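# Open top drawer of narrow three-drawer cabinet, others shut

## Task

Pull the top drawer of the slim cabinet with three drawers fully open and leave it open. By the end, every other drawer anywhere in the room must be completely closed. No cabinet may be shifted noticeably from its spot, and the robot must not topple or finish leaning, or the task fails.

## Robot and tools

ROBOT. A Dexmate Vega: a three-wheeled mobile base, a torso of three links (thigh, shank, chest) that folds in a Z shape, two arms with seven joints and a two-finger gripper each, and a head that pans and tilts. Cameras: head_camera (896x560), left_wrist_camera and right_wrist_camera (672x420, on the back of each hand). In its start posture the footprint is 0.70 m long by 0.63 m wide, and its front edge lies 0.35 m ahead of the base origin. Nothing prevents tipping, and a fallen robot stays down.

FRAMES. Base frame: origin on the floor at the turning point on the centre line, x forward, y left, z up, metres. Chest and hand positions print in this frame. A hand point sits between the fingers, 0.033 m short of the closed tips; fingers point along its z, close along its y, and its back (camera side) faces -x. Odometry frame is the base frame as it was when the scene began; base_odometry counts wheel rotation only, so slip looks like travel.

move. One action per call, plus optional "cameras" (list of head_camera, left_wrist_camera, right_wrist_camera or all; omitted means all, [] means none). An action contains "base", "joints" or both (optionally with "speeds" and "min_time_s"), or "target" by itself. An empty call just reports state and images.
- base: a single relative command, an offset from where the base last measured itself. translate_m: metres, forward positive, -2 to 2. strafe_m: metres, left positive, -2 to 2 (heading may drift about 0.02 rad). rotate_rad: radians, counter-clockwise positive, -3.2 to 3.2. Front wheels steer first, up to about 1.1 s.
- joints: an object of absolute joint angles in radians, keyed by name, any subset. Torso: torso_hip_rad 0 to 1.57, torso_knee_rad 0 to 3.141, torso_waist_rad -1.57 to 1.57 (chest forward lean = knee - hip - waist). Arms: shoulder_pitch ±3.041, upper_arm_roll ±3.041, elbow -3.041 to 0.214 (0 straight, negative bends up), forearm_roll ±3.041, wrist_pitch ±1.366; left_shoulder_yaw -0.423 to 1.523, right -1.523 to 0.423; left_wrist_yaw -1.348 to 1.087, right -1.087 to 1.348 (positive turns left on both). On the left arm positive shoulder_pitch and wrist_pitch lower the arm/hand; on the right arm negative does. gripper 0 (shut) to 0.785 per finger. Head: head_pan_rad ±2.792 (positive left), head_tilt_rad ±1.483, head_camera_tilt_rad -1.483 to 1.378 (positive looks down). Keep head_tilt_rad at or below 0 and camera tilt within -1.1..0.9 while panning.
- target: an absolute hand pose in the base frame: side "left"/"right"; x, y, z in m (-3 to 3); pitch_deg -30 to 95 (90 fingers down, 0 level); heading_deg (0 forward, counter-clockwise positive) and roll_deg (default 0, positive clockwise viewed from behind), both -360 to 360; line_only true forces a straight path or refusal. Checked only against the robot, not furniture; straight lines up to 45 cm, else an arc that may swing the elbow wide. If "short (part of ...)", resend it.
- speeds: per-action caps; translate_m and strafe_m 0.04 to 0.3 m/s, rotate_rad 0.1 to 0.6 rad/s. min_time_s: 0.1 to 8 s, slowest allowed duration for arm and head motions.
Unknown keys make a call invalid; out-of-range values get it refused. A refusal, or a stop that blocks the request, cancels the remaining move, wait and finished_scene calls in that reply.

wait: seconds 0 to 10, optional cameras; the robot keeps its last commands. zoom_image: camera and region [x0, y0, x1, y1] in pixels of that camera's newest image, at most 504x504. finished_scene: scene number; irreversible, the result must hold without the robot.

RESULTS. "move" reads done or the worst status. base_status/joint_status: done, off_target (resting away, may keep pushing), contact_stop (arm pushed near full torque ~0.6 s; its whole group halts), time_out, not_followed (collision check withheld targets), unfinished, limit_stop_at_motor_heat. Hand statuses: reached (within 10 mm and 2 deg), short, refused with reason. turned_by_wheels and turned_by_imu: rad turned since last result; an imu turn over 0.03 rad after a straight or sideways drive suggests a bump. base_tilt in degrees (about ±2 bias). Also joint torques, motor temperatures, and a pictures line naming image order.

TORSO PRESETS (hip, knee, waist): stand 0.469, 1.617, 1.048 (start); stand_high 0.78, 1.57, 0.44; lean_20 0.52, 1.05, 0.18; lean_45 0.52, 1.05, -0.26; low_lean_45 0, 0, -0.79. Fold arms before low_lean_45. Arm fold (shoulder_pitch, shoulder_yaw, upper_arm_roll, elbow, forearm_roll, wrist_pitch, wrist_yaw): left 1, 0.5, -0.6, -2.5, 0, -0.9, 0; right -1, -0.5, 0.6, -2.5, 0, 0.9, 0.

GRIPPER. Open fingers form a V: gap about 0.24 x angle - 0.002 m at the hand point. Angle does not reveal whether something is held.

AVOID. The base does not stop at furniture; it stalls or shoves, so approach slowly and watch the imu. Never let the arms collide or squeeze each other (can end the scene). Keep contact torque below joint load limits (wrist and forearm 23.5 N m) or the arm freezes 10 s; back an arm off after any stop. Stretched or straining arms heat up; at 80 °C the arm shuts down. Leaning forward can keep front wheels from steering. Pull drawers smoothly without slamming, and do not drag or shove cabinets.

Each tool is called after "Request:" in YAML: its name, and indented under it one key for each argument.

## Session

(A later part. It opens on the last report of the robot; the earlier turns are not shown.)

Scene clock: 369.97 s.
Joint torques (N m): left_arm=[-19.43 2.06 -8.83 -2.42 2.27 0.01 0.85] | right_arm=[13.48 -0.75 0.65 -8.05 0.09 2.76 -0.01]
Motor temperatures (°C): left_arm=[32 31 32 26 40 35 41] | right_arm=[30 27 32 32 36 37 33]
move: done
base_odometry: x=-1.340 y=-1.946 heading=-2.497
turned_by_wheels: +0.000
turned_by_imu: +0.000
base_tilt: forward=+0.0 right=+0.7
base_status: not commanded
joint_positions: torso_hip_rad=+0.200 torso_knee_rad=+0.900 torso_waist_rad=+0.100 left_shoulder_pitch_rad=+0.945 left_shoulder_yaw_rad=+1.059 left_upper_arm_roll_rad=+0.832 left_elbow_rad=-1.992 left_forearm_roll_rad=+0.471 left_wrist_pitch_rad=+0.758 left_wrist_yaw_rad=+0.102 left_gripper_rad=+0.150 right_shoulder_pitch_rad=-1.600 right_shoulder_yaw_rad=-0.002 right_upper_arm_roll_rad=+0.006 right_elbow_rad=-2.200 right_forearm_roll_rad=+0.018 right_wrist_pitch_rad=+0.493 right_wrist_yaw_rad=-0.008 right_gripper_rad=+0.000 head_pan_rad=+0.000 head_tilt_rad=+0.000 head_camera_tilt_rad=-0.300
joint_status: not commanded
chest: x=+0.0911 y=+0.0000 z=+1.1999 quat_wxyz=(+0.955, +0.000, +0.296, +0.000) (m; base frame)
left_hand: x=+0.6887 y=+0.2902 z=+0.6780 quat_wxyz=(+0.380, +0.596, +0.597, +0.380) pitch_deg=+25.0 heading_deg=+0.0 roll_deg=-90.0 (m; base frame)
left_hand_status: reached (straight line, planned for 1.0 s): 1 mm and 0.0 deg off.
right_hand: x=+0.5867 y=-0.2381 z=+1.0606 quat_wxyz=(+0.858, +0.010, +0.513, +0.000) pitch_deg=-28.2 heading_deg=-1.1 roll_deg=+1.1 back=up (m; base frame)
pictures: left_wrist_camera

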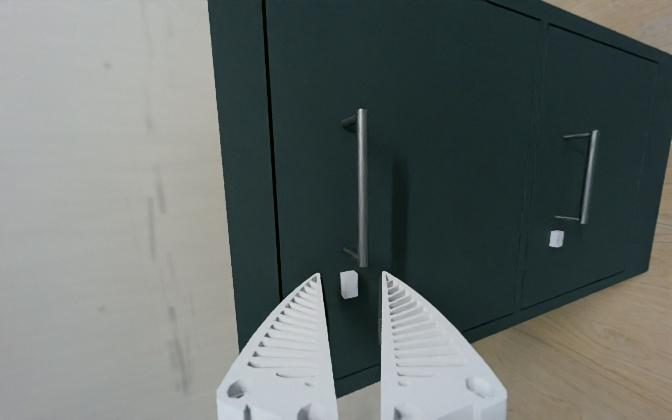

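Request:
move:
  target: {"side": "left", "x": 0.712, "y": 0.29, "z": 0.668, "pitch_deg": 25, "heading_deg": 0, "roll_deg": 90, "line_only": true}
  cameras: ["left_wrist_camera"]

Request:
move:
  joints: {"left_gripper_rad": 0.0}
  cameras: ["left_wrist_camera", "head_camera"]

Scene clock: 372.03 s.
Joint torques (N m): left_arm=[-24.72 3.27 -10.04 -2.59 2.27 -0.48 1.08] | right_arm=[12.32 -0.45 0.27 -8.05 0.01 2.43 -0.09]
Motor temperatures (°C): left_arm=[32 31 32 26 40 35 41] | right_arm=[30 27 32 32 36 37 33]
move: done
base_odometry: x=-1.340 y=-1.946 heading=-2.497
turned_by_wheels: +0.000
turned_by_imu: +0.000
base_tilt: forward=+0.0 right=+0.7
base_status: not commanded
joint_positions: torso_hip_rad=+0.200 torso_knee_rad=+0.900 torso_waist_rad=+0.100 left_shoulder_pitch_rad=+0.881 left_shoulder_yaw_rad=+1.003 left_upper_arm_roll_rad=+0.858 left_elbow_rad=-1.890 left_forearm_roll_rad=+0.482 left_wrist_pitch_rad=+0.709 left_wrist_yaw_rad=+0.086 left_gripper_rad=+0.150 right_shoulder_pitch_rad=-1.600 right_shoulder_yaw_rad=-0.002 right_upper_arm_roll_rad=+0.006 right_elbow_rad=-2.200 right_forearm_roll_rad=+0.018 right_wrist_pitch_rad=+0.493 right_wrist_yaw_rad=-0.008 right_gripper_rad=+0.000 head_pan_rad=+0.000 head_tilt_rad=+0.000 head_camera_tilt_rad=-0.300
joint_status: not commanded
chest: x=+0.0909 y=+0.0000 z=+1.1999 quat_wxyz=(+0.955, +0.000, +0.296, +0.000) (m; base frame)
left_hand: x=+0.7109 y=+0.2902 z=+0.6682 quat_wxyz=(+0.380, +0.596, +0.597, +0.380) pitch_deg=+25.0 heading_deg=+0.0 roll_deg=-90.0 (m; base frame)
left_hand_status: reached (straight line, planned for 0.7 s): 1 mm and 0.0 deg off.
right_hand: x=+0.5865 y=-0.2381 z=+1.0608 quat_wxyz=(+0.858, +0.010, +0.513, +0.000) pitch_deg=-28.2 heading_deg=-1.1 roll_deg=+1.1 back=up (m; base frame)
pictures: left_wrist_camera

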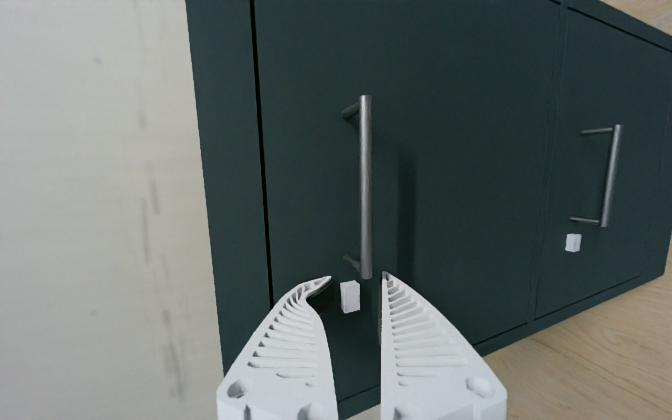

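Scene clock: 372.67 s.
Joint torques (N m): left_arm=[-23.6 2.43 -7.9 -0.56 0.63 -0.99 -0.47] | right_arm=[12.7 -0.93 0.61 -7.97 0.08 2.35 -0.05]
Motor temperatures (°C): left_arm=[32 31 32 26 40 35 41] | right_arm=[30 27 32 32 36 37 33]
move: done
base_odometry: x=-1.340 y=-1.946 heading=-2.497
turned_by_wheels: +0.000
turned_by_imu: +0.000
base_tilt: forward=+0.0 right=+0.8
base_status: not commanded
joint_positions: torso_hip_rad=+0.200 torso_knee_rad=+0.900 torso_waist_rad=+0.100 left_shoulder_pitch_rad=+0.879 left_shoulder_yaw_rad=+1.001 left_upper_arm_roll_rad=+0.858 left_elbow_rad=-1.887 left_forearm_roll_rad=+0.483 left_wrist_pitch_rad=+0.708 left_wrist_yaw_rad=+0.086 left_gripper_rad=+0.000 right_shoulder_pitch_rad=-1.600 right_shoulder_yaw_rad=-0.002 right_upper_arm_roll_rad=+0.006 right_elbow_rad=-2.200 right_forearm_roll_rad=+0.018 right_wrist_pitch_rad=+0.493 right_wrist_yaw_rad=-0.008 right_gripper_rad=+0.000 head_pan_rad=+0.000 head_tilt_rad=+0.000 head_camera_tilt_rad=-0.300
joint_status: all done
chest: x=+0.0907 y=+0.0000 z=+1.2000 quat_wxyz=(+0.955, +0.000, +0.295, +0.000) (m; base frame)
left_hand: x=+0.7116 y=+0.2900 z=+0.6686 quat_wxyz=(+0.380, +0.596, +0.596, +0.380) pitch_deg=+24.9 heading_deg=+0.0 roll_deg=-90.0 (m; base frame)
right_hand: x=+0.5863 y=-0.2381 z=+1.0610 quat_wxyz=(+0.858, +0.010, +0.513, +0.000) pitch_deg=-28.2 heading_deg=-1.1 roll_deg=+1.1 back=up (m; base frame)
pictures: head_camera, left_wrist_camera

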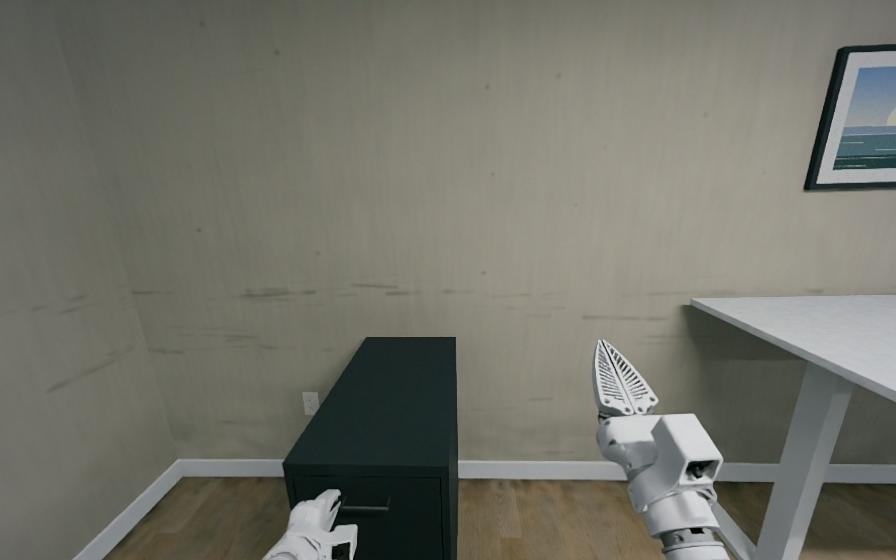

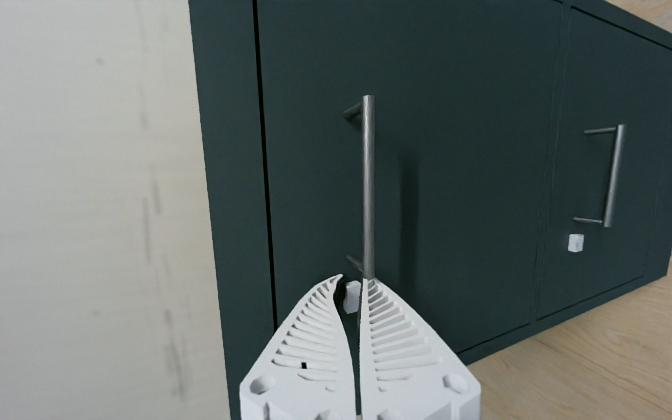

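Request:
move:
  target: {"side": "left", "x": 0.711, "y": 0.277, "z": 0.668, "pitch_deg": 25, "heading_deg": 0, "roll_deg": 90, "line_only": true}
  cameras: ["left_wrist_camera"]

Request:
move:
  base: {"translate_m": -0.05}
  speeds: {"translate_m": 0.05}
  cameras: ["left_wrist_camera", "head_camera"]

Scene clock: 374.10 s.
Joint torques (N m): left_arm=[-22.13 -3.36 -6.15 -3.17 0.2 -2.58 -0.78] | right_arm=[14 -0.88 0.46 -7.27 0.08 2.55 -0.18]
Motor temperatures (°C): left_arm=[32 31 32 26 40 35 41] | right_arm=[30 27 32 32 36 37 33]
move: done
base_odometry: x=-1.340 y=-1.946 heading=-2.497
turned_by_wheels: +0.000
turned_by_imu: +0.000
base_tilt: forward=+0.1 right=+0.8
base_status: not commanded
joint_positions: torso_hip_rad=+0.200 torso_knee_rad=+0.900 torso_waist_rad=+0.100 left_shoulder_pitch_rad=+0.869 left_shoulder_yaw_rad=+0.978 left_upper_arm_roll_rad=+0.876 left_elbow_rad=-1.895 left_forearm_roll_rad=+0.504 left_wrist_pitch_rad=+0.736 left_wrist_yaw_rad=+0.074 left_gripper_rad=+0.000 right_shoulder_pitch_rad=-1.600 right_shoulder_yaw_rad=-0.002 right_upper_arm_roll_rad=+0.006 right_elbow_rad=-2.200 right_forearm_roll_rad=+0.018 right_wrist_pitch_rad=+0.493 right_wrist_yaw_rad=-0.008 right_gripper_rad=+0.000 head_pan_rad=+0.000 head_tilt_rad=+0.000 head_camera_tilt_rad=-0.300
joint_status: not commanded
chest: x=+0.0906 y=+0.0000 z=+1.2000 quat_wxyz=(+0.955, +0.000, +0.295, +0.000) (m; base frame)
left_hand: x=+0.7111 y=+0.2790 z=+0.6683 quat_wxyz=(+0.380, +0.596, +0.596, +0.381) pitch_deg=+25.0 heading_deg=+0.1 roll_deg=-89.9 (m; base frame)
left_hand_status: reached (straight line, planned for 0.4 s): 2 mm and 0.1 deg off.
right_hand: x=+0.5863 y=-0.2381 z=+1.0610 quat_wxyz=(+0.858, +0.010, +0.513, +0.000) pitch_deg=-28.2 heading_deg=-1.1 roll_deg=+1.1 back=up (m; base frame)
pictures: left_wrist_camera

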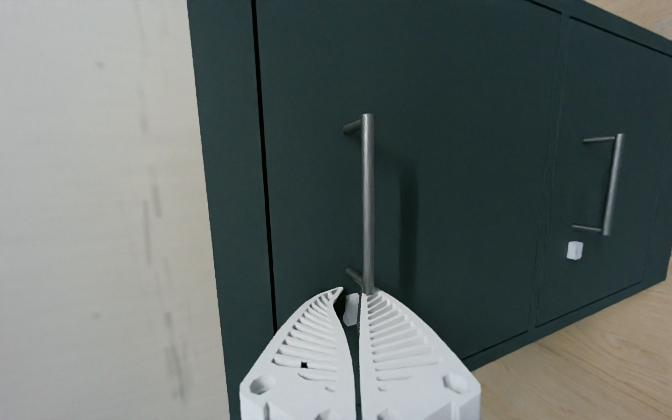

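Scene clock: 375.80 s.
Joint torques (N m): left_arm=[-20.01 2.09 -8.14 -6.33 2.21 0.15 0.93] | right_arm=[13.32 -1.2 0.21 -7.83 0.13 2.62 -0.1]
Motor temperatures (°C): left_arm=[32 31 32 26 40 35 41] | right_arm=[30 27 32 32 36 37 33]
move: done
base_odometry: x=-1.300 y=-1.916 heading=-2.497
turned_by_wheels: +0.000
turned_by_imu: +0.001
base_tilt: forward=+0.1 right=+0.8
base_status: done
joint_positions: torso_hip_rad=+0.200 torso_knee_rad=+0.900 torso_waist_rad=+0.100 left_shoulder_pitch_rad=+0.868 left_shoulder_yaw_rad=+0.975 left_upper_arm_roll_rad=+0.878 left_elbow_rad=-1.896 left_forearm_roll_rad=+0.507 left_wrist_pitch_rad=+0.739 left_wrist_yaw_rad=+0.071 left_gripper_rad=+0.000 right_shoulder_pitch_rad=-1.600 right_shoulder_yaw_rad=-0.002 right_upper_arm_roll_rad=+0.006 right_elbow_rad=-2.200 right_forearm_roll_rad=+0.018 right_wrist_pitch_rad=+0.493 right_wrist_yaw_rad=-0.008 right_gripper_rad=+0.000 head_pan_rad=+0.000 head_tilt_rad=+0.000 head_camera_tilt_rad=-0.300
joint_status: not commanded
chest: x=+0.0910 y=+0.0000 z=+1.1999 quat_wxyz=(+0.955, +0.000, +0.296, +0.000) (m; base frame)
left_hand: x=+0.7110 y=+0.2772 z=+0.6675 quat_wxyz=(+0.380, +0.596, +0.597, +0.380) pitch_deg=+25.0 heading_deg=+0.0 roll_deg=-90.0 (m; base frame)
right_hand: x=+0.5866 y=-0.2381 z=+1.0607 quat_wxyz=(+0.858, +0.010, +0.513, +0.000) pitch_deg=-28.2 heading_deg=-1.1 roll_deg=+1.1 back=up (m; base frame)
pictures: head_camera, left_wrist_camera

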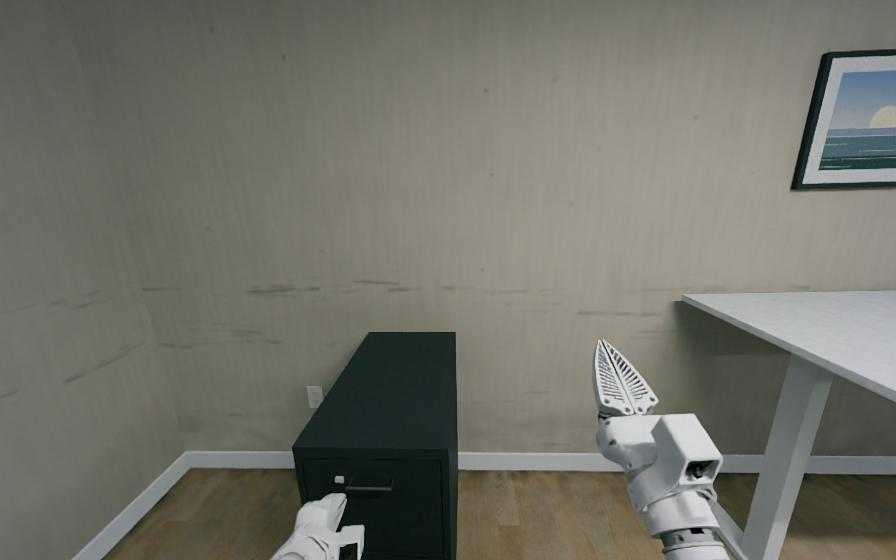

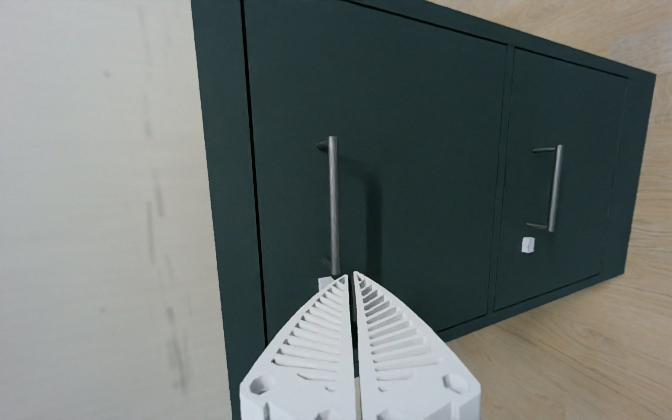

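Request:
move:
  target: {"side": "left", "x": 0.58, "y": 0.32, "z": 0.72, "pitch_deg": 15, "heading_deg": -45, "roll_deg": 0}
  cameras: ["left_wrist_camera"]

Request:
move:
  base: {"strafe_m": 0.25}
  joints: {"right_shoulder_pitch_rad": -0.942, "right_shoulder_yaw_rad": -0.471, "right_upper_arm_roll_rad": -0.914, "right_elbow_rad": -1.090, "right_forearm_roll_rad": -0.641, "right_wrist_pitch_rad": -0.429, "right_wrist_yaw_rad": -0.380, "right_gripper_rad": 0.25}
  cameras: ["left_wrist_camera", "right_wrist_camera", "head_camera"]

Scene clock: 384.70 s.
Joint torques (N m): left_arm=[-16.34 12.03 -8.63 0.24 -1.51 -1.83 -0.56] | right_arm=[12.98 -2.19 0.34 -7.76 0.15 3.18 -0.06]
Motor temperatures (°C): left_arm=[32 31 32 26 40 35 41] | right_arm=[30 27 32 32 36 37 33]
move: done
base_odometry: x=-1.300 y=-1.916 heading=-2.497
turned_by_wheels: +0.000
turned_by_imu: +0.000
base_tilt: forward=+0.1 right=+0.7
base_status: not commanded
joint_positions: torso_hip_rad=+0.200 torso_knee_rad=+0.900 torso_waist_rad=+0.100 left_shoulder_pitch_rad=+1.193 left_shoulder_yaw_rad=+1.164 left_upper_arm_roll_rad=+0.474 left_elbow_rad=-1.210 left_forearm_roll_rad=-1.088 left_wrist_pitch_rad=-0.619 left_wrist_yaw_rad=-0.827 left_gripper_rad=+0.000 right_shoulder_pitch_rad=-1.600 right_shoulder_yaw_rad=-0.002 right_upper_arm_roll_rad=+0.006 right_elbow_rad=-2.200 right_forearm_roll_rad=+0.018 right_wrist_pitch_rad=+0.493 right_wrist_yaw_rad=-0.008 right_gripper_rad=+0.000 head_pan_rad=+0.000 head_tilt_rad=+0.000 head_camera_tilt_rad=-0.300
joint_status: not commanded
chest: x=+0.0910 y=+0.0000 z=+1.1999 quat_wxyz=(+0.955, +0.000, +0.296, +0.000) (m; base frame)
left_hand: x=+0.5801 y=+0.3200 z=+0.7196 quat_wxyz=(+0.562, +0.304, +0.733, -0.232) pitch_deg=+15.1 heading_deg=-45.0 roll_deg=+0.1 back=up (m; base frame)
left_hand_status: reached (straight line, planned for 6.3 s): 0 mm and 0.2 deg off.
right_hand: x=+0.5866 y=-0.2381 z=+1.0607 quat_wxyz=(+0.858, +0.010, +0.513, +0.000) pitch_deg=-28.2 heading_deg=-1.1 roll_deg=+1.1 back=up (m; base frame)
pictures: left_wrist_camera

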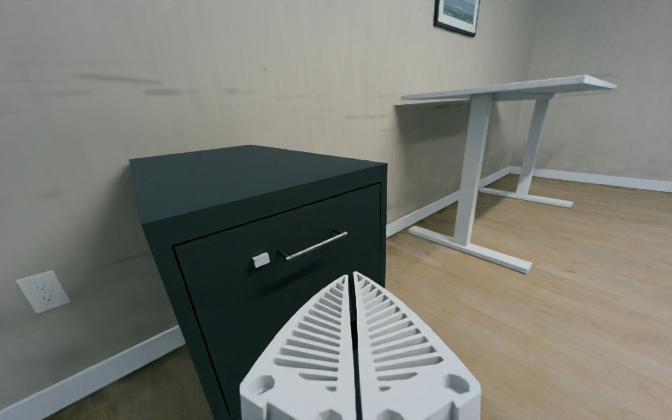

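Scene clock: 389.73 s.
Joint torques (N m): left_arm=[-15.99 10.14 -8.93 -1.2 -1.33 -1.88 -0.19] | right_arm=[23.03 -3.86 0.74 -2.41 -0.69 0.07 -2.67]
Motor temperatures (°C): left_arm=[32 31 32 26 40 35 41] | right_arm=[30 27 32 32 36 37 33]
move: done
base_odometry: x=-1.150 y=-2.115 heading=-2.493
turned_by_wheels: +0.004
turned_by_imu: -0.001
base_tilt: forward=+0.1 right=+0.7
base_status: done
joint_positions: torso_hip_rad=+0.200 torso_knee_rad=+0.900 torso_waist_rad=+0.100 left_shoulder_pitch_rad=+1.193 left_shoulder_yaw_rad=+1.163 left_upper_arm_roll_rad=+0.474 left_elbow_rad=-1.208 left_forearm_roll_rad=-1.091 left_wrist_pitch_rad=-0.619 left_wrist_yaw_rad=-0.831 left_gripper_rad=+0.000 right_shoulder_pitch_rad=-0.945 right_shoulder_yaw_rad=-0.469 right_upper_arm_roll_rad=-0.910 right_elbow_rad=-1.094 right_forearm_roll_rad=-0.638 right_wrist_pitch_rad=-0.426 right_wrist_yaw_rad=-0.378 right_gripper_rad=+0.250 head_pan_rad=+0.000 head_tilt_rad=+0.000 head_camera_tilt_rad=-0.300
joint_status: all done
chest: x=+0.0910 y=+0.0000 z=+1.1999 quat_wxyz=(+0.955, +0.000, +0.296, +0.000) (m; base frame)
left_hand: x=+0.5799 y=+0.3201 z=+0.7198 quat_wxyz=(+0.562, +0.304, +0.733, -0.233) pitch_deg=+15.0 heading_deg=-45.0 roll_deg=+0.0 back=up (m; base frame)
right_hand: x=+0.6189 y=-0.2273 z=+0.4493 quat_wxyz=(+0.355, -0.611, +0.615, -0.350) pitch_deg=+30.2 heading_deg=+0.2 roll_deg=-89.4 (m; base frame)
pictures: head_camera, left_wrist_camera, right_wrist_camera

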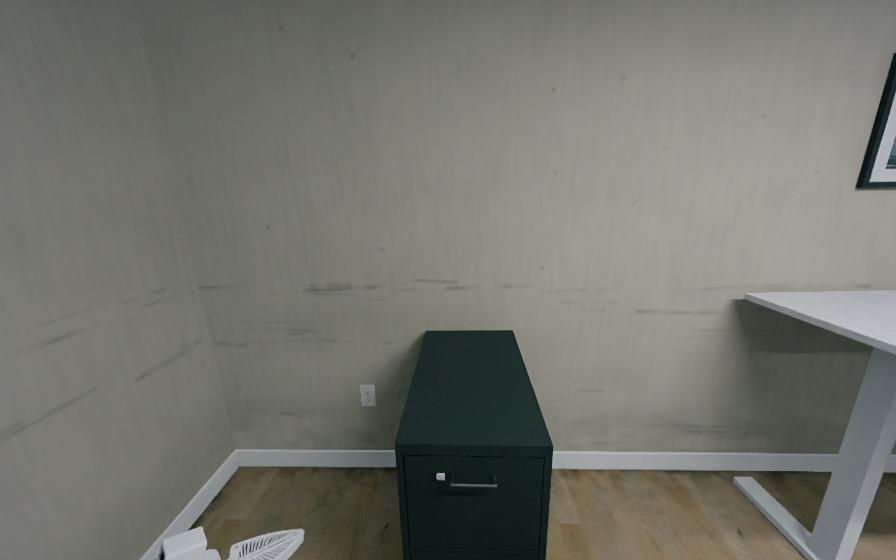

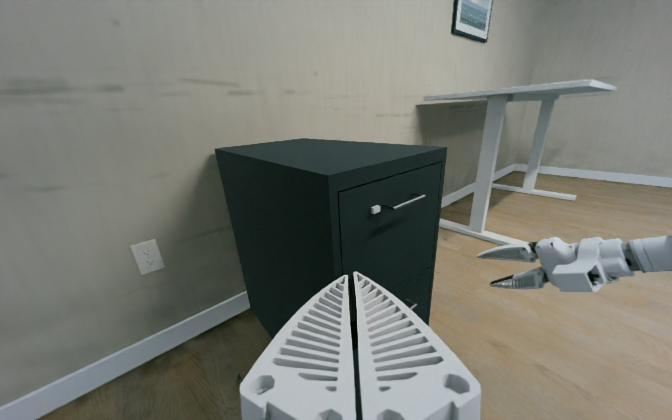

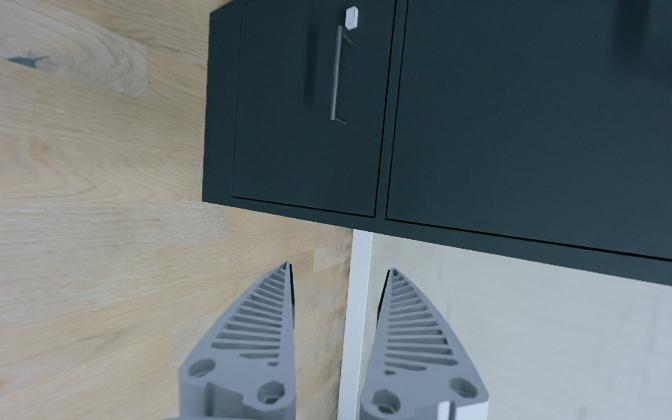

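Request:
move:
  target: {"side": "right", "x": 0.62, "y": -0.08, "z": 0.70, "pitch_deg": 45, "heading_deg": 0, "roll_deg": 90}
  cameras: ["right_wrist_camera"]

Request:
move:
  base: {"translate_m": 0.06}
  cameras: ["left_wrist_camera", "right_wrist_camera", "head_camera"]

Scene clock: 396.90 s.
Joint torques (N m): left_arm=[-17.2 9.86 -8.16 -0.79 -1.35 -2.1 -0.29] | right_arm=[26.32 2.28 3.54 -6.56 -1.98 -0.41 -1.2]
Motor temperatures (°C): left_arm=[32 31 32 26 40 35 41] | right_arm=[30 27 32 32 36 36 33]
move: done
base_odometry: x=-1.150 y=-2.115 heading=-2.493
turned_by_wheels: +0.000
turned_by_imu: +0.000
base_tilt: forward=+0.0 right=+0.7
base_status: not commanded
joint_positions: torso_hip_rad=+0.200 torso_knee_rad=+0.900 torso_waist_rad=+0.100 left_shoulder_pitch_rad=+1.193 left_shoulder_yaw_rad=+1.163 left_upper_arm_roll_rad=+0.474 left_elbow_rad=-1.208 left_forearm_roll_rad=-1.091 left_wrist_pitch_rad=-0.619 left_wrist_yaw_rad=-0.831 left_gripper_rad=+0.000 right_shoulder_pitch_rad=-0.511 right_shoulder_yaw_rad=-0.616 right_upper_arm_roll_rad=-1.327 right_elbow_rad=-2.146 right_forearm_roll_rad=-1.303 right_wrist_pitch_rad=-1.365 right_wrist_yaw_rad=+1.114 right_gripper_rad=+0.250 head_pan_rad=+0.000 head_tilt_rad=+0.000 head_camera_tilt_rad=-0.300
joint_status: not commanded
chest: x=+0.0910 y=+0.0000 z=+1.1999 quat_wxyz=(+0.955, +0.000, +0.296, +0.000) (m; base frame)
left_hand: x=+0.5799 y=+0.3201 z=+0.7198 quat_wxyz=(+0.562, +0.304, +0.733, -0.233) pitch_deg=+15.0 heading_deg=-45.0 roll_deg=+0.0 back=up (m; base frame)
right_hand: x=+0.6199 y=-0.0804 z=+0.6992 quat_wxyz=(+0.270, -0.653, +0.653, -0.271) pitch_deg=+45.0 heading_deg=+0.0 roll_deg=+90.0 (m; base frame)
right_hand_status: reached (straight line, planned for 5.6 s): 1 mm and 0.0 deg off.
pictures: right_wrist_camera

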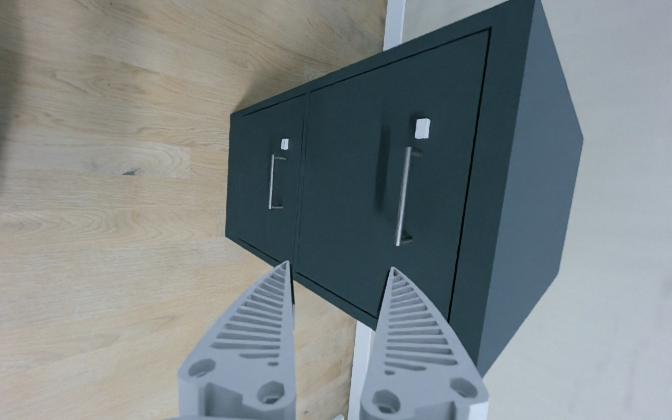

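Scene clock: 398.93 s.
Joint torques (N m): left_arm=[-15.15 10.76 -8.63 -1.2 -1.48 -2.3 -0.21] | right_arm=[26.26 1.63 3.82 -6.38 -2.07 0.11 -1.52]
Motor temperatures (°C): left_arm=[32 31 32 26 40 35 41] | right_arm=[30 27 32 32 36 36 33]
move: done
base_odometry: x=-1.198 y=-2.151 heading=-2.493
turned_by_wheels: +0.000
turned_by_imu: +0.002
base_tilt: forward=+0.1 right=+0.7
base_status: done
joint_positions: torso_hip_rad=+0.200 torso_knee_rad=+0.900 torso_waist_rad=+0.100 left_shoulder_pitch_rad=+1.193 left_shoulder_yaw_rad=+1.163 left_upper_arm_roll_rad=+0.474 left_elbow_rad=-1.208 left_forearm_roll_rad=-1.091 left_wrist_pitch_rad=-0.619 left_wrist_yaw_rad=-0.831 left_gripper_rad=+0.000 right_shoulder_pitch_rad=-0.510 right_shoulder_yaw_rad=-0.616 right_upper_arm_roll_rad=-1.328 right_elbow_rad=-2.146 right_forearm_roll_rad=-1.305 right_wrist_pitch_rad=-1.366 right_wrist_yaw_rad=+1.118 right_gripper_rad=+0.250 head_pan_rad=+0.000 head_tilt_rad=+0.000 head_camera_tilt_rad=-0.300
joint_status: not commanded
chest: x=+0.0911 y=+0.0000 z=+1.1999 quat_wxyz=(+0.955, +0.000, +0.296, +0.000) (m; base frame)
left_hand: x=+0.5800 y=+0.3201 z=+0.7198 quat_wxyz=(+0.562, +0.304, +0.733, -0.233) pitch_deg=+15.0 heading_deg=-45.0 roll_deg=+0.0 back=up (m; base frame)
right_hand: x=+0.6198 y=-0.0801 z=+0.6996 quat_wxyz=(+0.270, -0.653, +0.653, -0.270) pitch_deg=+45.0 heading_deg=+0.0 roll_deg=+90.0 (m; base frame)
pictures: head_camera, left_wrist_camera, right_wrist_camera

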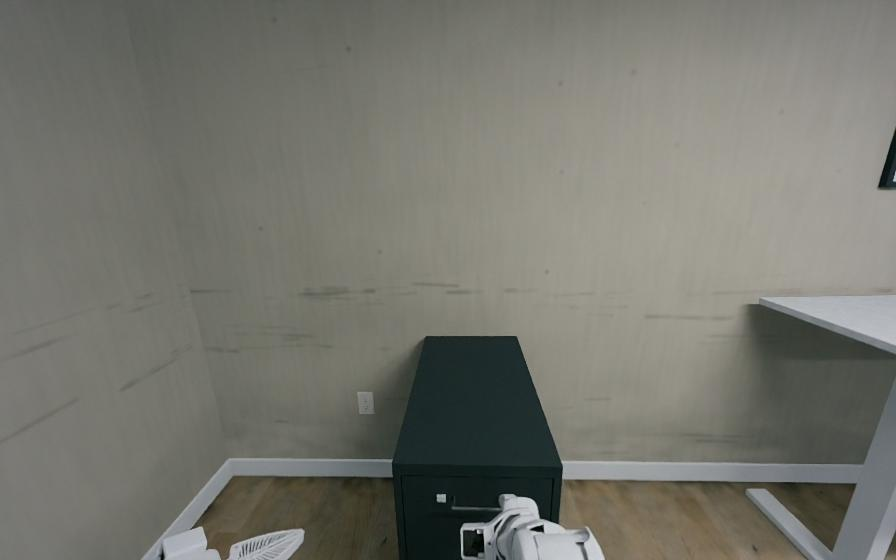

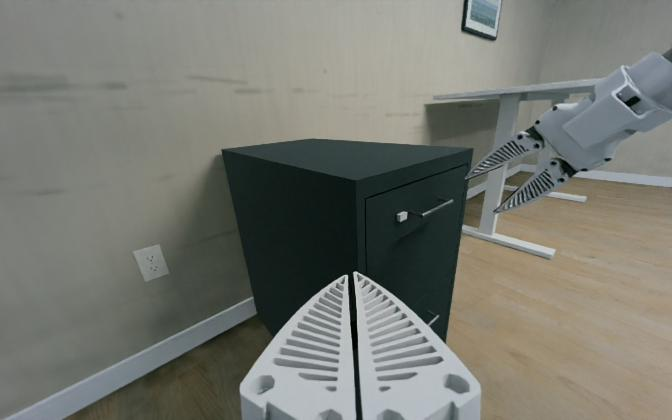

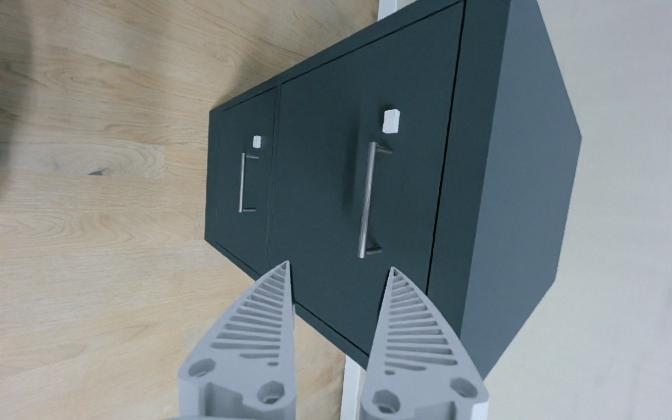

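Request:
move:
  target: {"side": "right", "x": 0.693, "y": -0.077, "z": 0.664, "pitch_deg": 45, "heading_deg": 0, "roll_deg": 90, "line_only": true}
  cameras: ["right_wrist_camera"]

Request:
move:
  joints: {"right_gripper_rad": 0.0}
  cameras: ["right_wrist_camera", "head_camera"]

Request:
move:
  target: {"side": "left", "x": 0.65, "y": 0.13, "z": 0.67, "pitch_deg": 10, "heading_deg": -55, "roll_deg": 0}
  cameras: ["left_wrist_camera", "head_camera"]

Scene clock: 402.27 s.
Joint torques (N m): left_arm=[-15.53 11.56 -8.68 -0.92 -1.5 -1.61 -0.21] | right_arm=[18.28 -2.36 17.36 5.04 -2.07 -0.13 -5.15]
Motor temperatures (°C): left_arm=[32 31 32 26 40 35 41] | right_arm=[30 27 33 32 36 36 33]
move: done
base_odometry: x=-1.198 y=-2.151 heading=-2.493
turned_by_wheels: +0.000
turned_by_imu: +0.000
base_tilt: forward=+0.0 right=+0.7
base_status: not commanded
joint_positions: torso_hip_rad=+0.200 torso_knee_rad=+0.900 torso_waist_rad=+0.100 left_shoulder_pitch_rad=+1.193 left_shoulder_yaw_rad=+1.163 left_upper_arm_roll_rad=+0.474 left_elbow_rad=-1.208 left_forearm_roll_rad=-1.091 left_wrist_pitch_rad=-0.619 left_wrist_yaw_rad=-0.831 left_gripper_rad=+0.000 right_shoulder_pitch_rad=-0.523 right_shoulder_yaw_rad=-0.497 right_upper_arm_roll_rad=-1.157 right_elbow_rad=-1.870 right_forearm_roll_rad=-1.018 right_wrist_pitch_rad=-1.141 right_wrist_yaw_rad=+0.844 right_gripper_rad=+0.250 head_pan_rad=+0.000 head_tilt_rad=+0.000 head_camera_tilt_rad=-0.300
joint_status: not commanded
chest: x=+0.0905 y=+0.0000 z=+1.2000 quat_wxyz=(+0.955, +0.000, +0.295, +0.000) (m; base frame)
left_hand: x=+0.5798 y=+0.3201 z=+0.7203 quat_wxyz=(+0.563, +0.304, +0.733, -0.233) pitch_deg=+15.0 heading_deg=-45.0 roll_deg=+0.0 back=up (m; base frame)
right_hand: x=+0.6913 y=-0.0764 z=+0.6647 quat_wxyz=(+0.271, -0.654, +0.653, -0.270) pitch_deg=+45.0 heading_deg=+0.1 roll_deg=+90.0 (m; base frame)
right_hand_status: reached (straight line, planned for 1.4 s): 2 mm and 0.1 deg off.
pictures: right_wrist_camera

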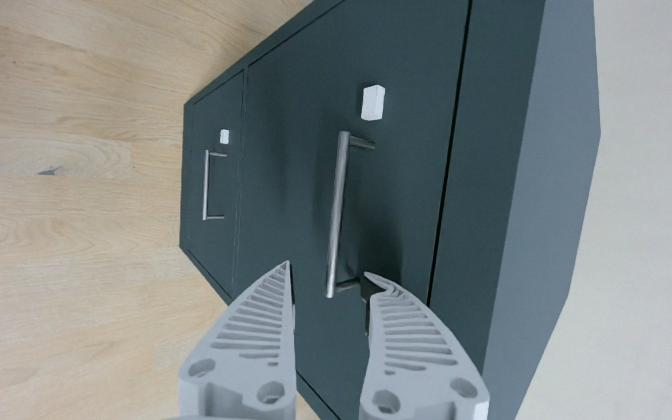

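Scene clock: 403.03 s.
Joint torques (N m): left_arm=[-15.08 10.09 -8.63 -1.26 -1.37 -2.24 -0.38] | right_arm=[18.99 -1.33 9.45 4.69 1.4 -0.58 1.15]
Motor temperatures (°C): left_arm=[32 31 32 26 40 35 41] | right_arm=[30 27 33 32 36 36 33]
move: done
base_odometry: x=-1.198 y=-2.151 heading=-2.493
turned_by_wheels: +0.000
turned_by_imu: +0.000
base_tilt: forward=+0.1 right=+0.8
base_status: not commanded
joint_positions: torso_hip_rad=+0.200 torso_knee_rad=+0.900 torso_waist_rad=+0.100 left_shoulder_pitch_rad=+1.193 left_shoulder_yaw_rad=+1.163 left_upper_arm_roll_rad=+0.474 left_elbow_rad=-1.208 left_forearm_roll_rad=-1.091 left_wrist_pitch_rad=-0.619 left_wrist_yaw_rad=-0.831 left_gripper_rad=+0.000 right_shoulder_pitch_rad=-0.523 right_shoulder_yaw_rad=-0.496 right_upper_arm_roll_rad=-1.154 right_elbow_rad=-1.867 right_forearm_roll_rad=-1.016 right_wrist_pitch_rad=-1.138 right_wrist_yaw_rad=+0.840 right_gripper_rad=+0.000 head_pan_rad=+0.000 head_tilt_rad=+0.000 head_camera_tilt_rad=-0.300
joint_status: all done
chest: x=+0.0905 y=+0.0000 z=+1.2000 quat_wxyz=(+0.955, +0.000, +0.295, +0.000) (m; base frame)
left_hand: x=+0.5798 y=+0.3201 z=+0.7203 quat_wxyz=(+0.563, +0.304, +0.733, -0.233) pitch_deg=+15.0 heading_deg=-45.0 roll_deg=+0.0 back=up (m; base frame)
right_hand: x=+0.6929 y=-0.0766 z=+0.6652 quat_wxyz=(+0.271, -0.653, +0.653, -0.271) pitch_deg=+44.9 heading_deg=+0.1 roll_deg=-90.0 (m; base frame)
pictures: head_camera, right_wrist_camera

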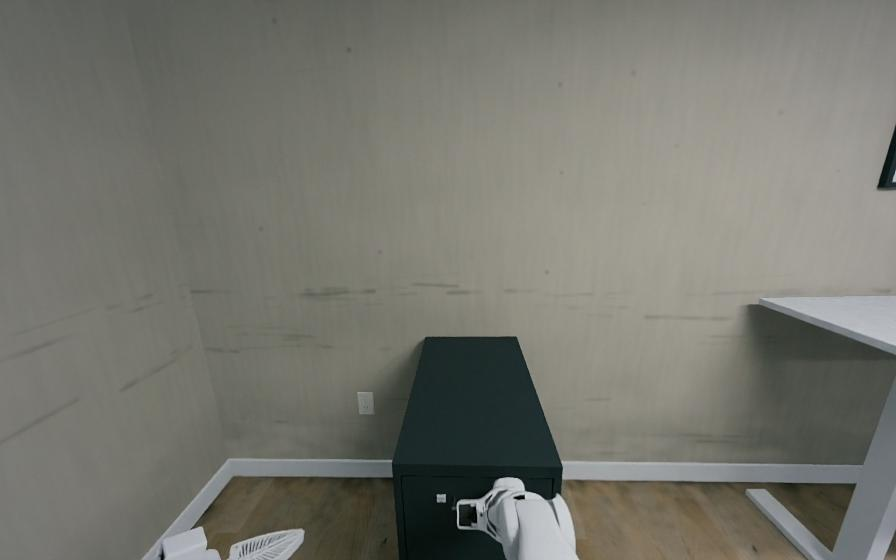

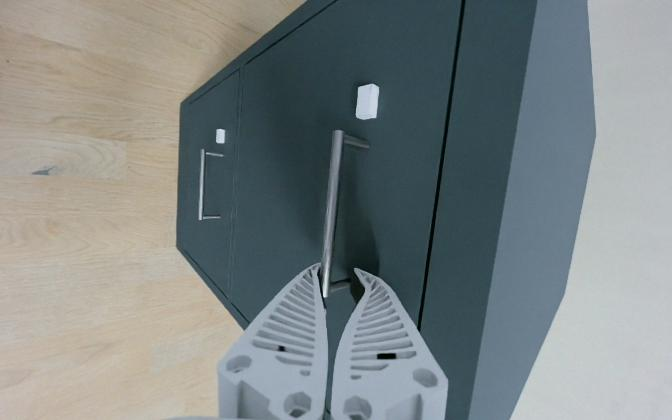

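Scene clock: 406.43 s.
Joint torques (N m): left_arm=[-21.9 3.14 -4.98 -2.32 -1.01 -2.55 -0.29] | right_arm=[19.95 -3.21 10.07 4.66 1.63 -0.59 1.15]
Motor temperatures (°C): left_arm=[32 31 32 26 40 35 41] | right_arm=[30 27 33 32 36 36 33]
move: done
base_odometry: x=-1.198 y=-2.151 heading=-2.493
turned_by_wheels: +0.000
turned_by_imu: +0.000
base_tilt: forward=+0.0 right=+0.7
base_status: not commanded
joint_positions: torso_hip_rad=+0.200 torso_knee_rad=+0.900 torso_waist_rad=+0.100 left_shoulder_pitch_rad=+0.720 left_shoulder_yaw_rad=+0.645 left_upper_arm_roll_rad=+0.696 left_elbow_rad=-0.791 left_forearm_roll_rad=-0.774 left_wrist_pitch_rad=-0.640 left_wrist_yaw_rad=-0.917 left_gripper_rad=+0.000 right_shoulder_pitch_rad=-0.523 right_shoulder_yaw_rad=-0.495 right_upper_arm_roll_rad=-1.154 right_elbow_rad=-1.866 right_forearm_roll_rad=-1.016 right_wrist_pitch_rad=-1.138 right_wrist_yaw_rad=+0.840 right_gripper_rad=+0.000 head_pan_rad=+0.000 head_tilt_rad=+0.000 head_camera_tilt_rad=-0.300
joint_status: not commanded
chest: x=+0.0905 y=+0.0000 z=+1.2000 quat_wxyz=(+0.955, +0.000, +0.295, +0.000) (m; base frame)
left_hand: x=+0.6496 y=+0.1314 z=+0.6700 quat_wxyz=(+0.570, +0.353, +0.680, -0.296) pitch_deg=+10.0 heading_deg=-54.9 roll_deg=+0.0 back=up (m; base frame)
left_hand_status: reached (straight line, planned for 2.1 s): 1 mm and 0.1 deg off.
right_hand: x=+0.6930 y=-0.0765 z=+0.6652 quat_wxyz=(+0.272, -0.653, +0.653, -0.271) pitch_deg=+44.9 heading_deg=+0.1 roll_deg=-90.0 (m; base frame)
pictures: head_camera, left_wrist_camera

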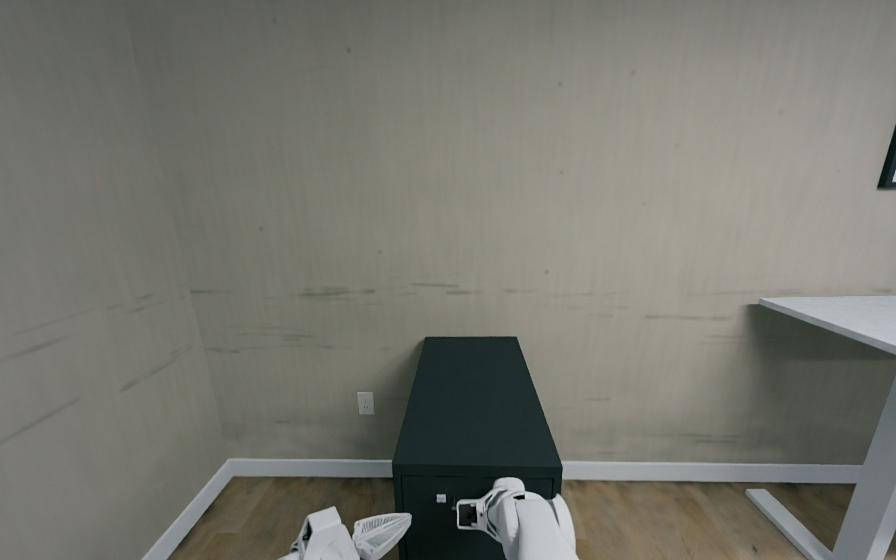

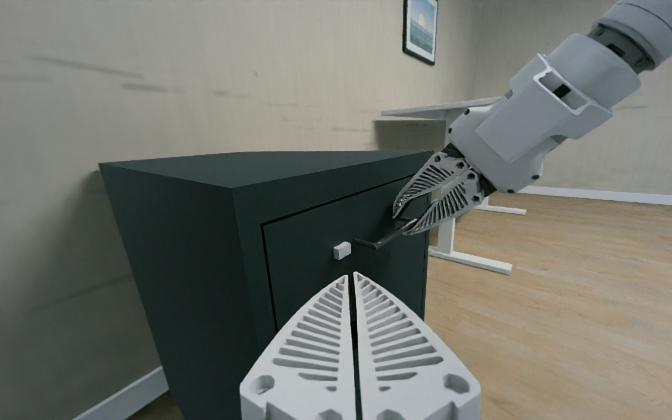

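Request:
move:
  joints: {"right_gripper_rad": 0.18}
  cameras: []

Request:
move:
  target: {"side": "right", "x": 0.6915, "y": -0.055, "z": 0.6655, "pitch_deg": 45, "heading_deg": 0, "roll_deg": 90, "line_only": true}
  cameras: ["right_wrist_camera"]

Request:
move:
  joints: {"right_gripper_rad": 0.0}
  cameras: ["right_wrist_camera"]

Request:
move:
  target: {"side": "left", "x": 0.703, "y": 0.115, "z": 0.659, "pitch_deg": 10, "heading_deg": -55, "roll_deg": 0, "line_only": true}
  cameras: ["left_wrist_camera", "head_camera"]

Scene clock: 407.93 s.
Joint torques (N m): left_arm=[-22.33 5.18 -4.75 -2.41 -1.12 -2.35 -0.35] | right_arm=[20.97 -2.77 9.7 1.14 -3 -0.13 -4.9]
Motor temperatures (°C): left_arm=[32 31 32 26 40 35 41] | right_arm=[30 27 33 32 36 36 33]
move: done
base_odometry: x=-1.198 y=-2.151 heading=-2.493
turned_by_wheels: +0.000
turned_by_imu: +0.000
base_tilt: forward=+0.1 right=+0.7
base_status: not commanded
joint_positions: torso_hip_rad=+0.200 torso_knee_rad=+0.900 torso_waist_rad=+0.100 left_shoulder_pitch_rad=+0.717 left_shoulder_yaw_rad=+0.641 left_upper_arm_roll_rad=+0.697 left_elbow_rad=-0.788 left_forearm_roll_rad=-0.773 left_wrist_pitch_rad=-0.641 left_wrist_yaw_rad=-0.918 left_gripper_rad=+0.000 right_shoulder_pitch_rad=-0.523 right_shoulder_yaw_rad=-0.495 right_upper_arm_roll_rad=-1.154 right_elbow_rad=-1.866 right_forearm_roll_rad=-1.014 right_wrist_pitch_rad=-1.138 right_wrist_yaw_rad=+0.841 right_gripper_rad=+0.180 head_pan_rad=+0.000 head_tilt_rad=+0.000 head_camera_tilt_rad=-0.300
joint_status: all done
chest: x=+0.0906 y=+0.0000 z=+1.2000 quat_wxyz=(+0.955, +0.000, +0.295, +0.000) (m; base frame)
left_hand: x=+0.6499 y=+0.1302 z=+0.6697 quat_wxyz=(+0.570, +0.354, +0.680, -0.297) pitch_deg=+10.0 heading_deg=-55.0 roll_deg=+0.0 back=up (m; base frame)
right_hand: x=+0.6924 y=-0.0766 z=+0.6642 quat_wxyz=(+0.271, -0.653, +0.653, -0.270) pitch_deg=+45.0 heading_deg=+0.1 roll_deg=-90.0 (m; base frame)
pictures: none
No camera images: "cameras" was empty.

Scene clock: 409.37 s.
Joint torques (N m): left_arm=[-23.97 4.06 -4.75 -3.36 -1.07 -2.11 -0.45] | right_arm=[38.15 5.74 6.25 -5.08 -3.94 1.57 -5.55]
Motor temperatures (°C): left_arm=[32 31 32 26 40 35 41] | right_arm=[30 27 33 32 36 36 33]
move: done
base_odometry: x=-1.198 y=-2.151 heading=-2.493
turned_by_wheels: +0.000
turned_by_imu: +0.000
base_tilt: forward=+0.1 right=+0.7
base_status: not commanded
joint_positions: torso_hip_rad=+0.200 torso_knee_rad=+0.900 torso_waist_rad=+0.100 left_shoulder_pitch_rad=+0.717 left_shoulder_yaw_rad=+0.641 left_upper_arm_roll_rad=+0.697 left_elbow_rad=-0.788 left_forearm_roll_rad=-0.772 left_wrist_pitch_rad=-0.641 left_wrist_yaw_rad=-0.918 left_gripper_rad=+0.000 right_shoulder_pitch_rad=-0.501 right_shoulder_yaw_rad=-0.438 right_upper_arm_roll_rad=-1.189 right_elbow_rad=-1.826 right_forearm_roll_rad=-1.040 right_wrist_pitch_rad=-1.169 right_wrist_yaw_rad=+0.859 right_gripper_rad=+0.180 head_pan_rad=+0.000 head_tilt_rad=+0.000 head_camera_tilt_rad=-0.300
joint_status: not commanded
chest: x=+0.0909 y=+0.0000 z=+1.1999 quat_wxyz=(+0.955, +0.000, +0.295, +0.000) (m; base frame)
left_hand: x=+0.6500 y=+0.1302 z=+0.6694 quat_wxyz=(+0.570, +0.354, +0.680, -0.297) pitch_deg=+10.0 heading_deg=-55.0 roll_deg=+0.0 back=up (m; base frame)
right_hand: x=+0.6908 y=-0.0566 z=+0.6641 quat_wxyz=(+0.270, -0.653, +0.654, -0.270) pitch_deg=+45.2 heading_deg=+0.0 roll_deg=-90.0 (m; base frame)
right_hand_status: reached (straight line, planned for 0.5 s): 2 mm and 0.2 deg off.
pictures: right_wrist_camera

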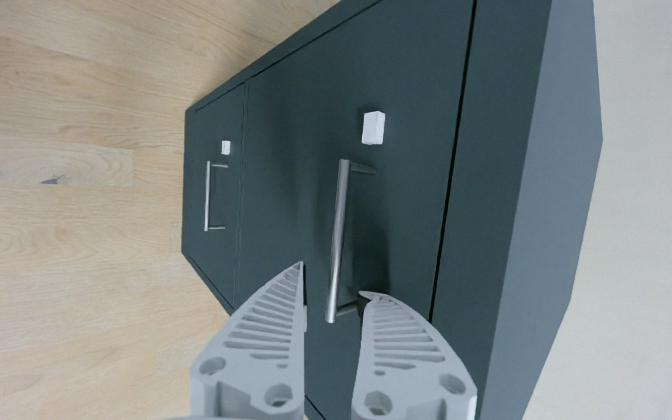

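Scene clock: 410.03 s.
Joint torques (N m): left_arm=[-23.23 6.28 -5.3 -3.19 -1.06 -2.06 -0.41] | right_arm=[26.43 2.05 3.67 -1.38 -0.48 0.44 -0.17]
Motor temperatures (°C): left_arm=[32 31 32 26 40 35 41] | right_arm=[30 27 33 32 36 36 33]
move: done
base_odometry: x=-1.198 y=-2.151 heading=-2.493
turned_by_wheels: +0.000
turned_by_imu: +0.000
base_tilt: forward=+0.0 right=+0.8
base_status: not commanded
joint_positions: torso_hip_rad=+0.200 torso_knee_rad=+0.900 torso_waist_rad=+0.100 left_shoulder_pitch_rad=+0.717 left_shoulder_yaw_rad=+0.641 left_upper_arm_roll_rad=+0.697 left_elbow_rad=-0.788 left_forearm_roll_rad=-0.772 left_wrist_pitch_rad=-0.641 left_wrist_yaw_rad=-0.918 left_gripper_rad=+0.000 right_shoulder_pitch_rad=-0.499 right_shoulder_yaw_rad=-0.435 right_upper_arm_roll_rad=-1.190 right_elbow_rad=-1.825 right_forearm_roll_rad=-1.042 right_wrist_pitch_rad=-1.170 right_wrist_yaw_rad=+0.859 right_gripper_rad=+0.000 head_pan_rad=+0.000 head_tilt_rad=+0.000 head_camera_tilt_rad=-0.300
joint_status: all done
chest: x=+0.0908 y=+0.0000 z=+1.1999 quat_wxyz=(+0.955, +0.000, +0.295, +0.000) (m; base frame)
left_hand: x=+0.6500 y=+0.1301 z=+0.6695 quat_wxyz=(+0.570, +0.354, +0.680, -0.297) pitch_deg=+10.0 heading_deg=-55.0 roll_deg=+0.0 back=up (m; base frame)
right_hand: x=+0.6916 y=-0.0552 z=+0.6654 quat_wxyz=(+0.271, -0.653, +0.653, -0.271) pitch_deg=+45.0 heading_deg=+0.0 roll_deg=-90.0 (m; base frame)
pictures: right_wrist_camera

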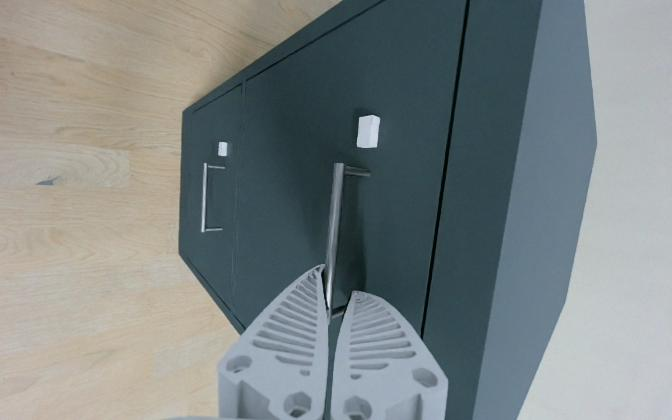

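Scene clock: 410.33 s.
Joint torques (N m): left_arm=[-22.69 4.31 -4.8 -3.62 -1.06 -3 -0.25] | right_arm=[27.43 2.57 3.57 -1.51 -0.53 0.19 -0.25]
Motor temperatures (°C): left_arm=[32 31 32 26 40 35 41] | right_arm=[30 27 33 32 36 36 33]
move: refused
base_odometry: x=-1.198 y=-2.151 heading=-2.493
turned_by_wheels: +0.000
turned_by_imu: +0.000
base_tilt: forward=+0.1 right=+0.8
base_status: not commanded
joint_positions: torso_hip_rad=+0.200 torso_knee_rad=+0.900 torso_waist_rad=+0.100 left_shoulder_pitch_rad=+0.717 left_shoulder_yaw_rad=+0.641 left_upper_arm_roll_rad=+0.697 left_elbow_rad=-0.788 left_forearm_roll_rad=-0.772 left_wrist_pitch_rad=-0.641 left_wrist_yaw_rad=-0.918 left_gripper_rad=+0.000 right_shoulder_pitch_rad=-0.499 right_shoulder_yaw_rad=-0.435 right_upper_arm_roll_rad=-1.190 right_elbow_rad=-1.825 right_forearm_roll_rad=-1.042 right_wrist_pitch_rad=-1.171 right_wrist_yaw_rad=+0.859 right_gripper_rad=+0.000 head_pan_rad=+0.000 head_tilt_rad=+0.000 head_camera_tilt_rad=-0.300
joint_status: not commanded
chest: x=+0.0908 y=+0.0000 z=+1.1999 quat_wxyz=(+0.955, +0.000, +0.295, +0.000) (m; base frame)
left_hand: x=+0.6500 y=+0.1301 z=+0.6695 quat_wxyz=(+0.570, +0.354, +0.680, -0.297) pitch_deg=+10.0 heading_deg=-55.0 roll_deg=+0.0 back=up (m; base frame)
left_hand_status: refused: no posture of the arm gets there (out of reach): the closest leaves the hand 1.0 cm and 2 deg from the pose. Nothing moved.
right_hand: x=+0.6915 y=-0.0551 z=+0.6654 quat_wxyz=(+0.271, -0.653, +0.653, -0.271) pitch_deg=+45.0 heading_deg=+0.0 roll_deg=-90.0 (m; base frame)
pictures: head_camera, left_wrist_camera

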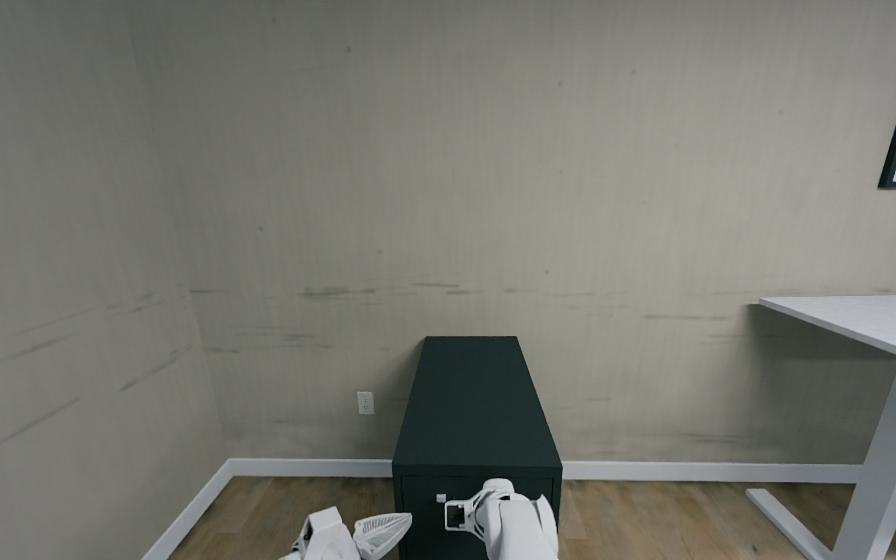

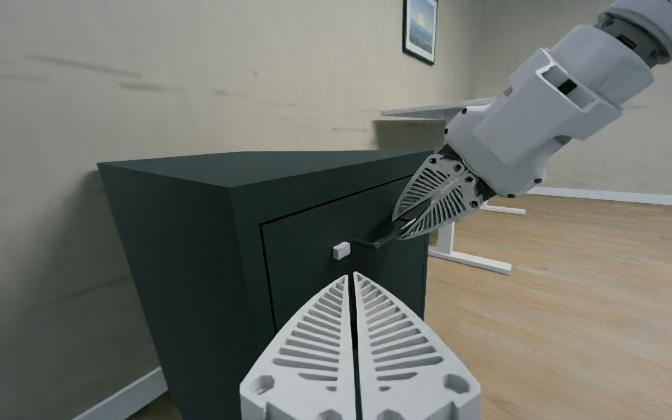

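Request:
move:
  target: {"side": "left", "x": 0.697, "y": 0.115, "z": 0.661, "pitch_deg": 15, "heading_deg": -40, "roll_deg": 0, "line_only": true}
  cameras: ["left_wrist_camera", "head_camera"]

Scene clock: 414.00 s.
Joint torques (N m): left_arm=[-11.42 8.98 -6.63 -5.16 -0.41 -2.08 0.14] | right_arm=[27.7 2.47 2.88 0.01 -0.36 -0.07 -0.05]
Motor temperatures (°C): left_arm=[32 31 32 26 40 35 41] | right_arm=[30 27 33 32 36 36 33]
move: done
base_odometry: x=-1.198 y=-2.151 heading=-2.493
turned_by_wheels: +0.000
turned_by_imu: +0.000
base_tilt: forward=+0.1 right=+0.8
base_status: not commanded
joint_positions: torso_hip_rad=+0.200 torso_knee_rad=+0.900 torso_waist_rad=+0.100 left_shoulder_pitch_rad=+0.848 left_shoulder_yaw_rad=+0.740 left_upper_arm_roll_rad=+0.702 left_elbow_rad=-1.264 left_forearm_roll_rad=-0.675 left_wrist_pitch_rad=-0.331 left_wrist_yaw_rad=-0.350 left_gripper_rad=+0.000 right_shoulder_pitch_rad=-0.499 right_shoulder_yaw_rad=-0.435 right_upper_arm_roll_rad=-1.191 right_elbow_rad=-1.824 right_forearm_roll_rad=-1.043 right_wrist_pitch_rad=-1.171 right_wrist_yaw_rad=+0.859 right_gripper_rad=+0.000 head_pan_rad=+0.000 head_tilt_rad=+0.000 head_camera_tilt_rad=-0.300
joint_status: not commanded
chest: x=+0.0908 y=+0.0000 z=+1.1999 quat_wxyz=(+0.955, +0.000, +0.295, +0.000) (m; base frame)
left_hand: x=+0.6968 y=+0.1151 z=+0.6611 quat_wxyz=(+0.572, +0.272, +0.745, -0.209) pitch_deg=+15.0 heading_deg=-40.1 roll_deg=+0.0 back=up (m; base frame)
left_hand_status: reached (straight line, planned for 2.1 s): 0 mm and 0.1 deg off.
right_hand: x=+0.6915 y=-0.0550 z=+0.6654 quat_wxyz=(+0.271, -0.653, +0.653, -0.271) pitch_deg=+45.0 heading_deg=+0.0 roll_deg=-90.0 (m; base frame)
pictures: head_camera, left_wrist_camera

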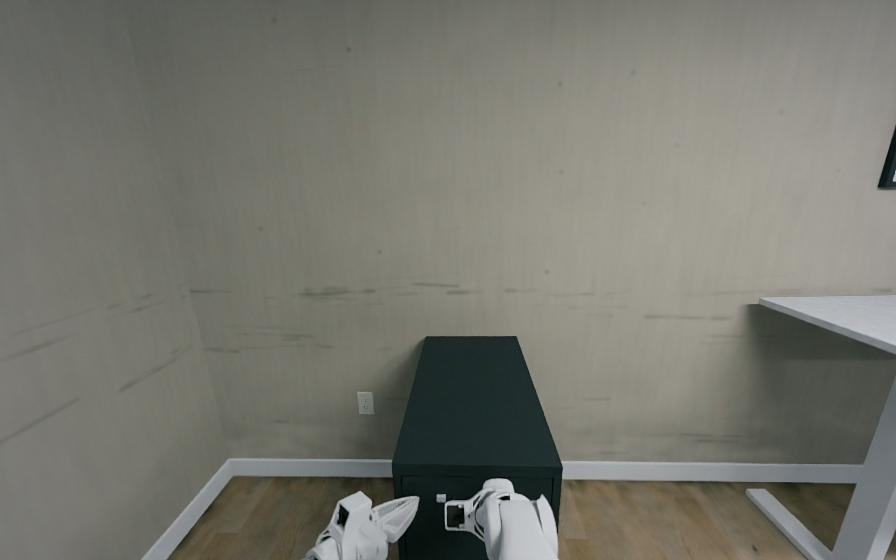

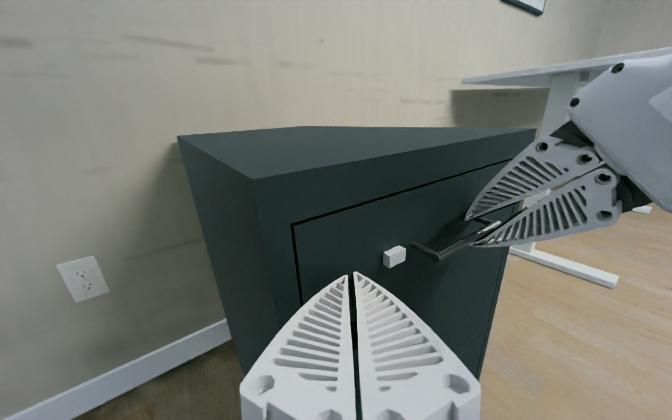

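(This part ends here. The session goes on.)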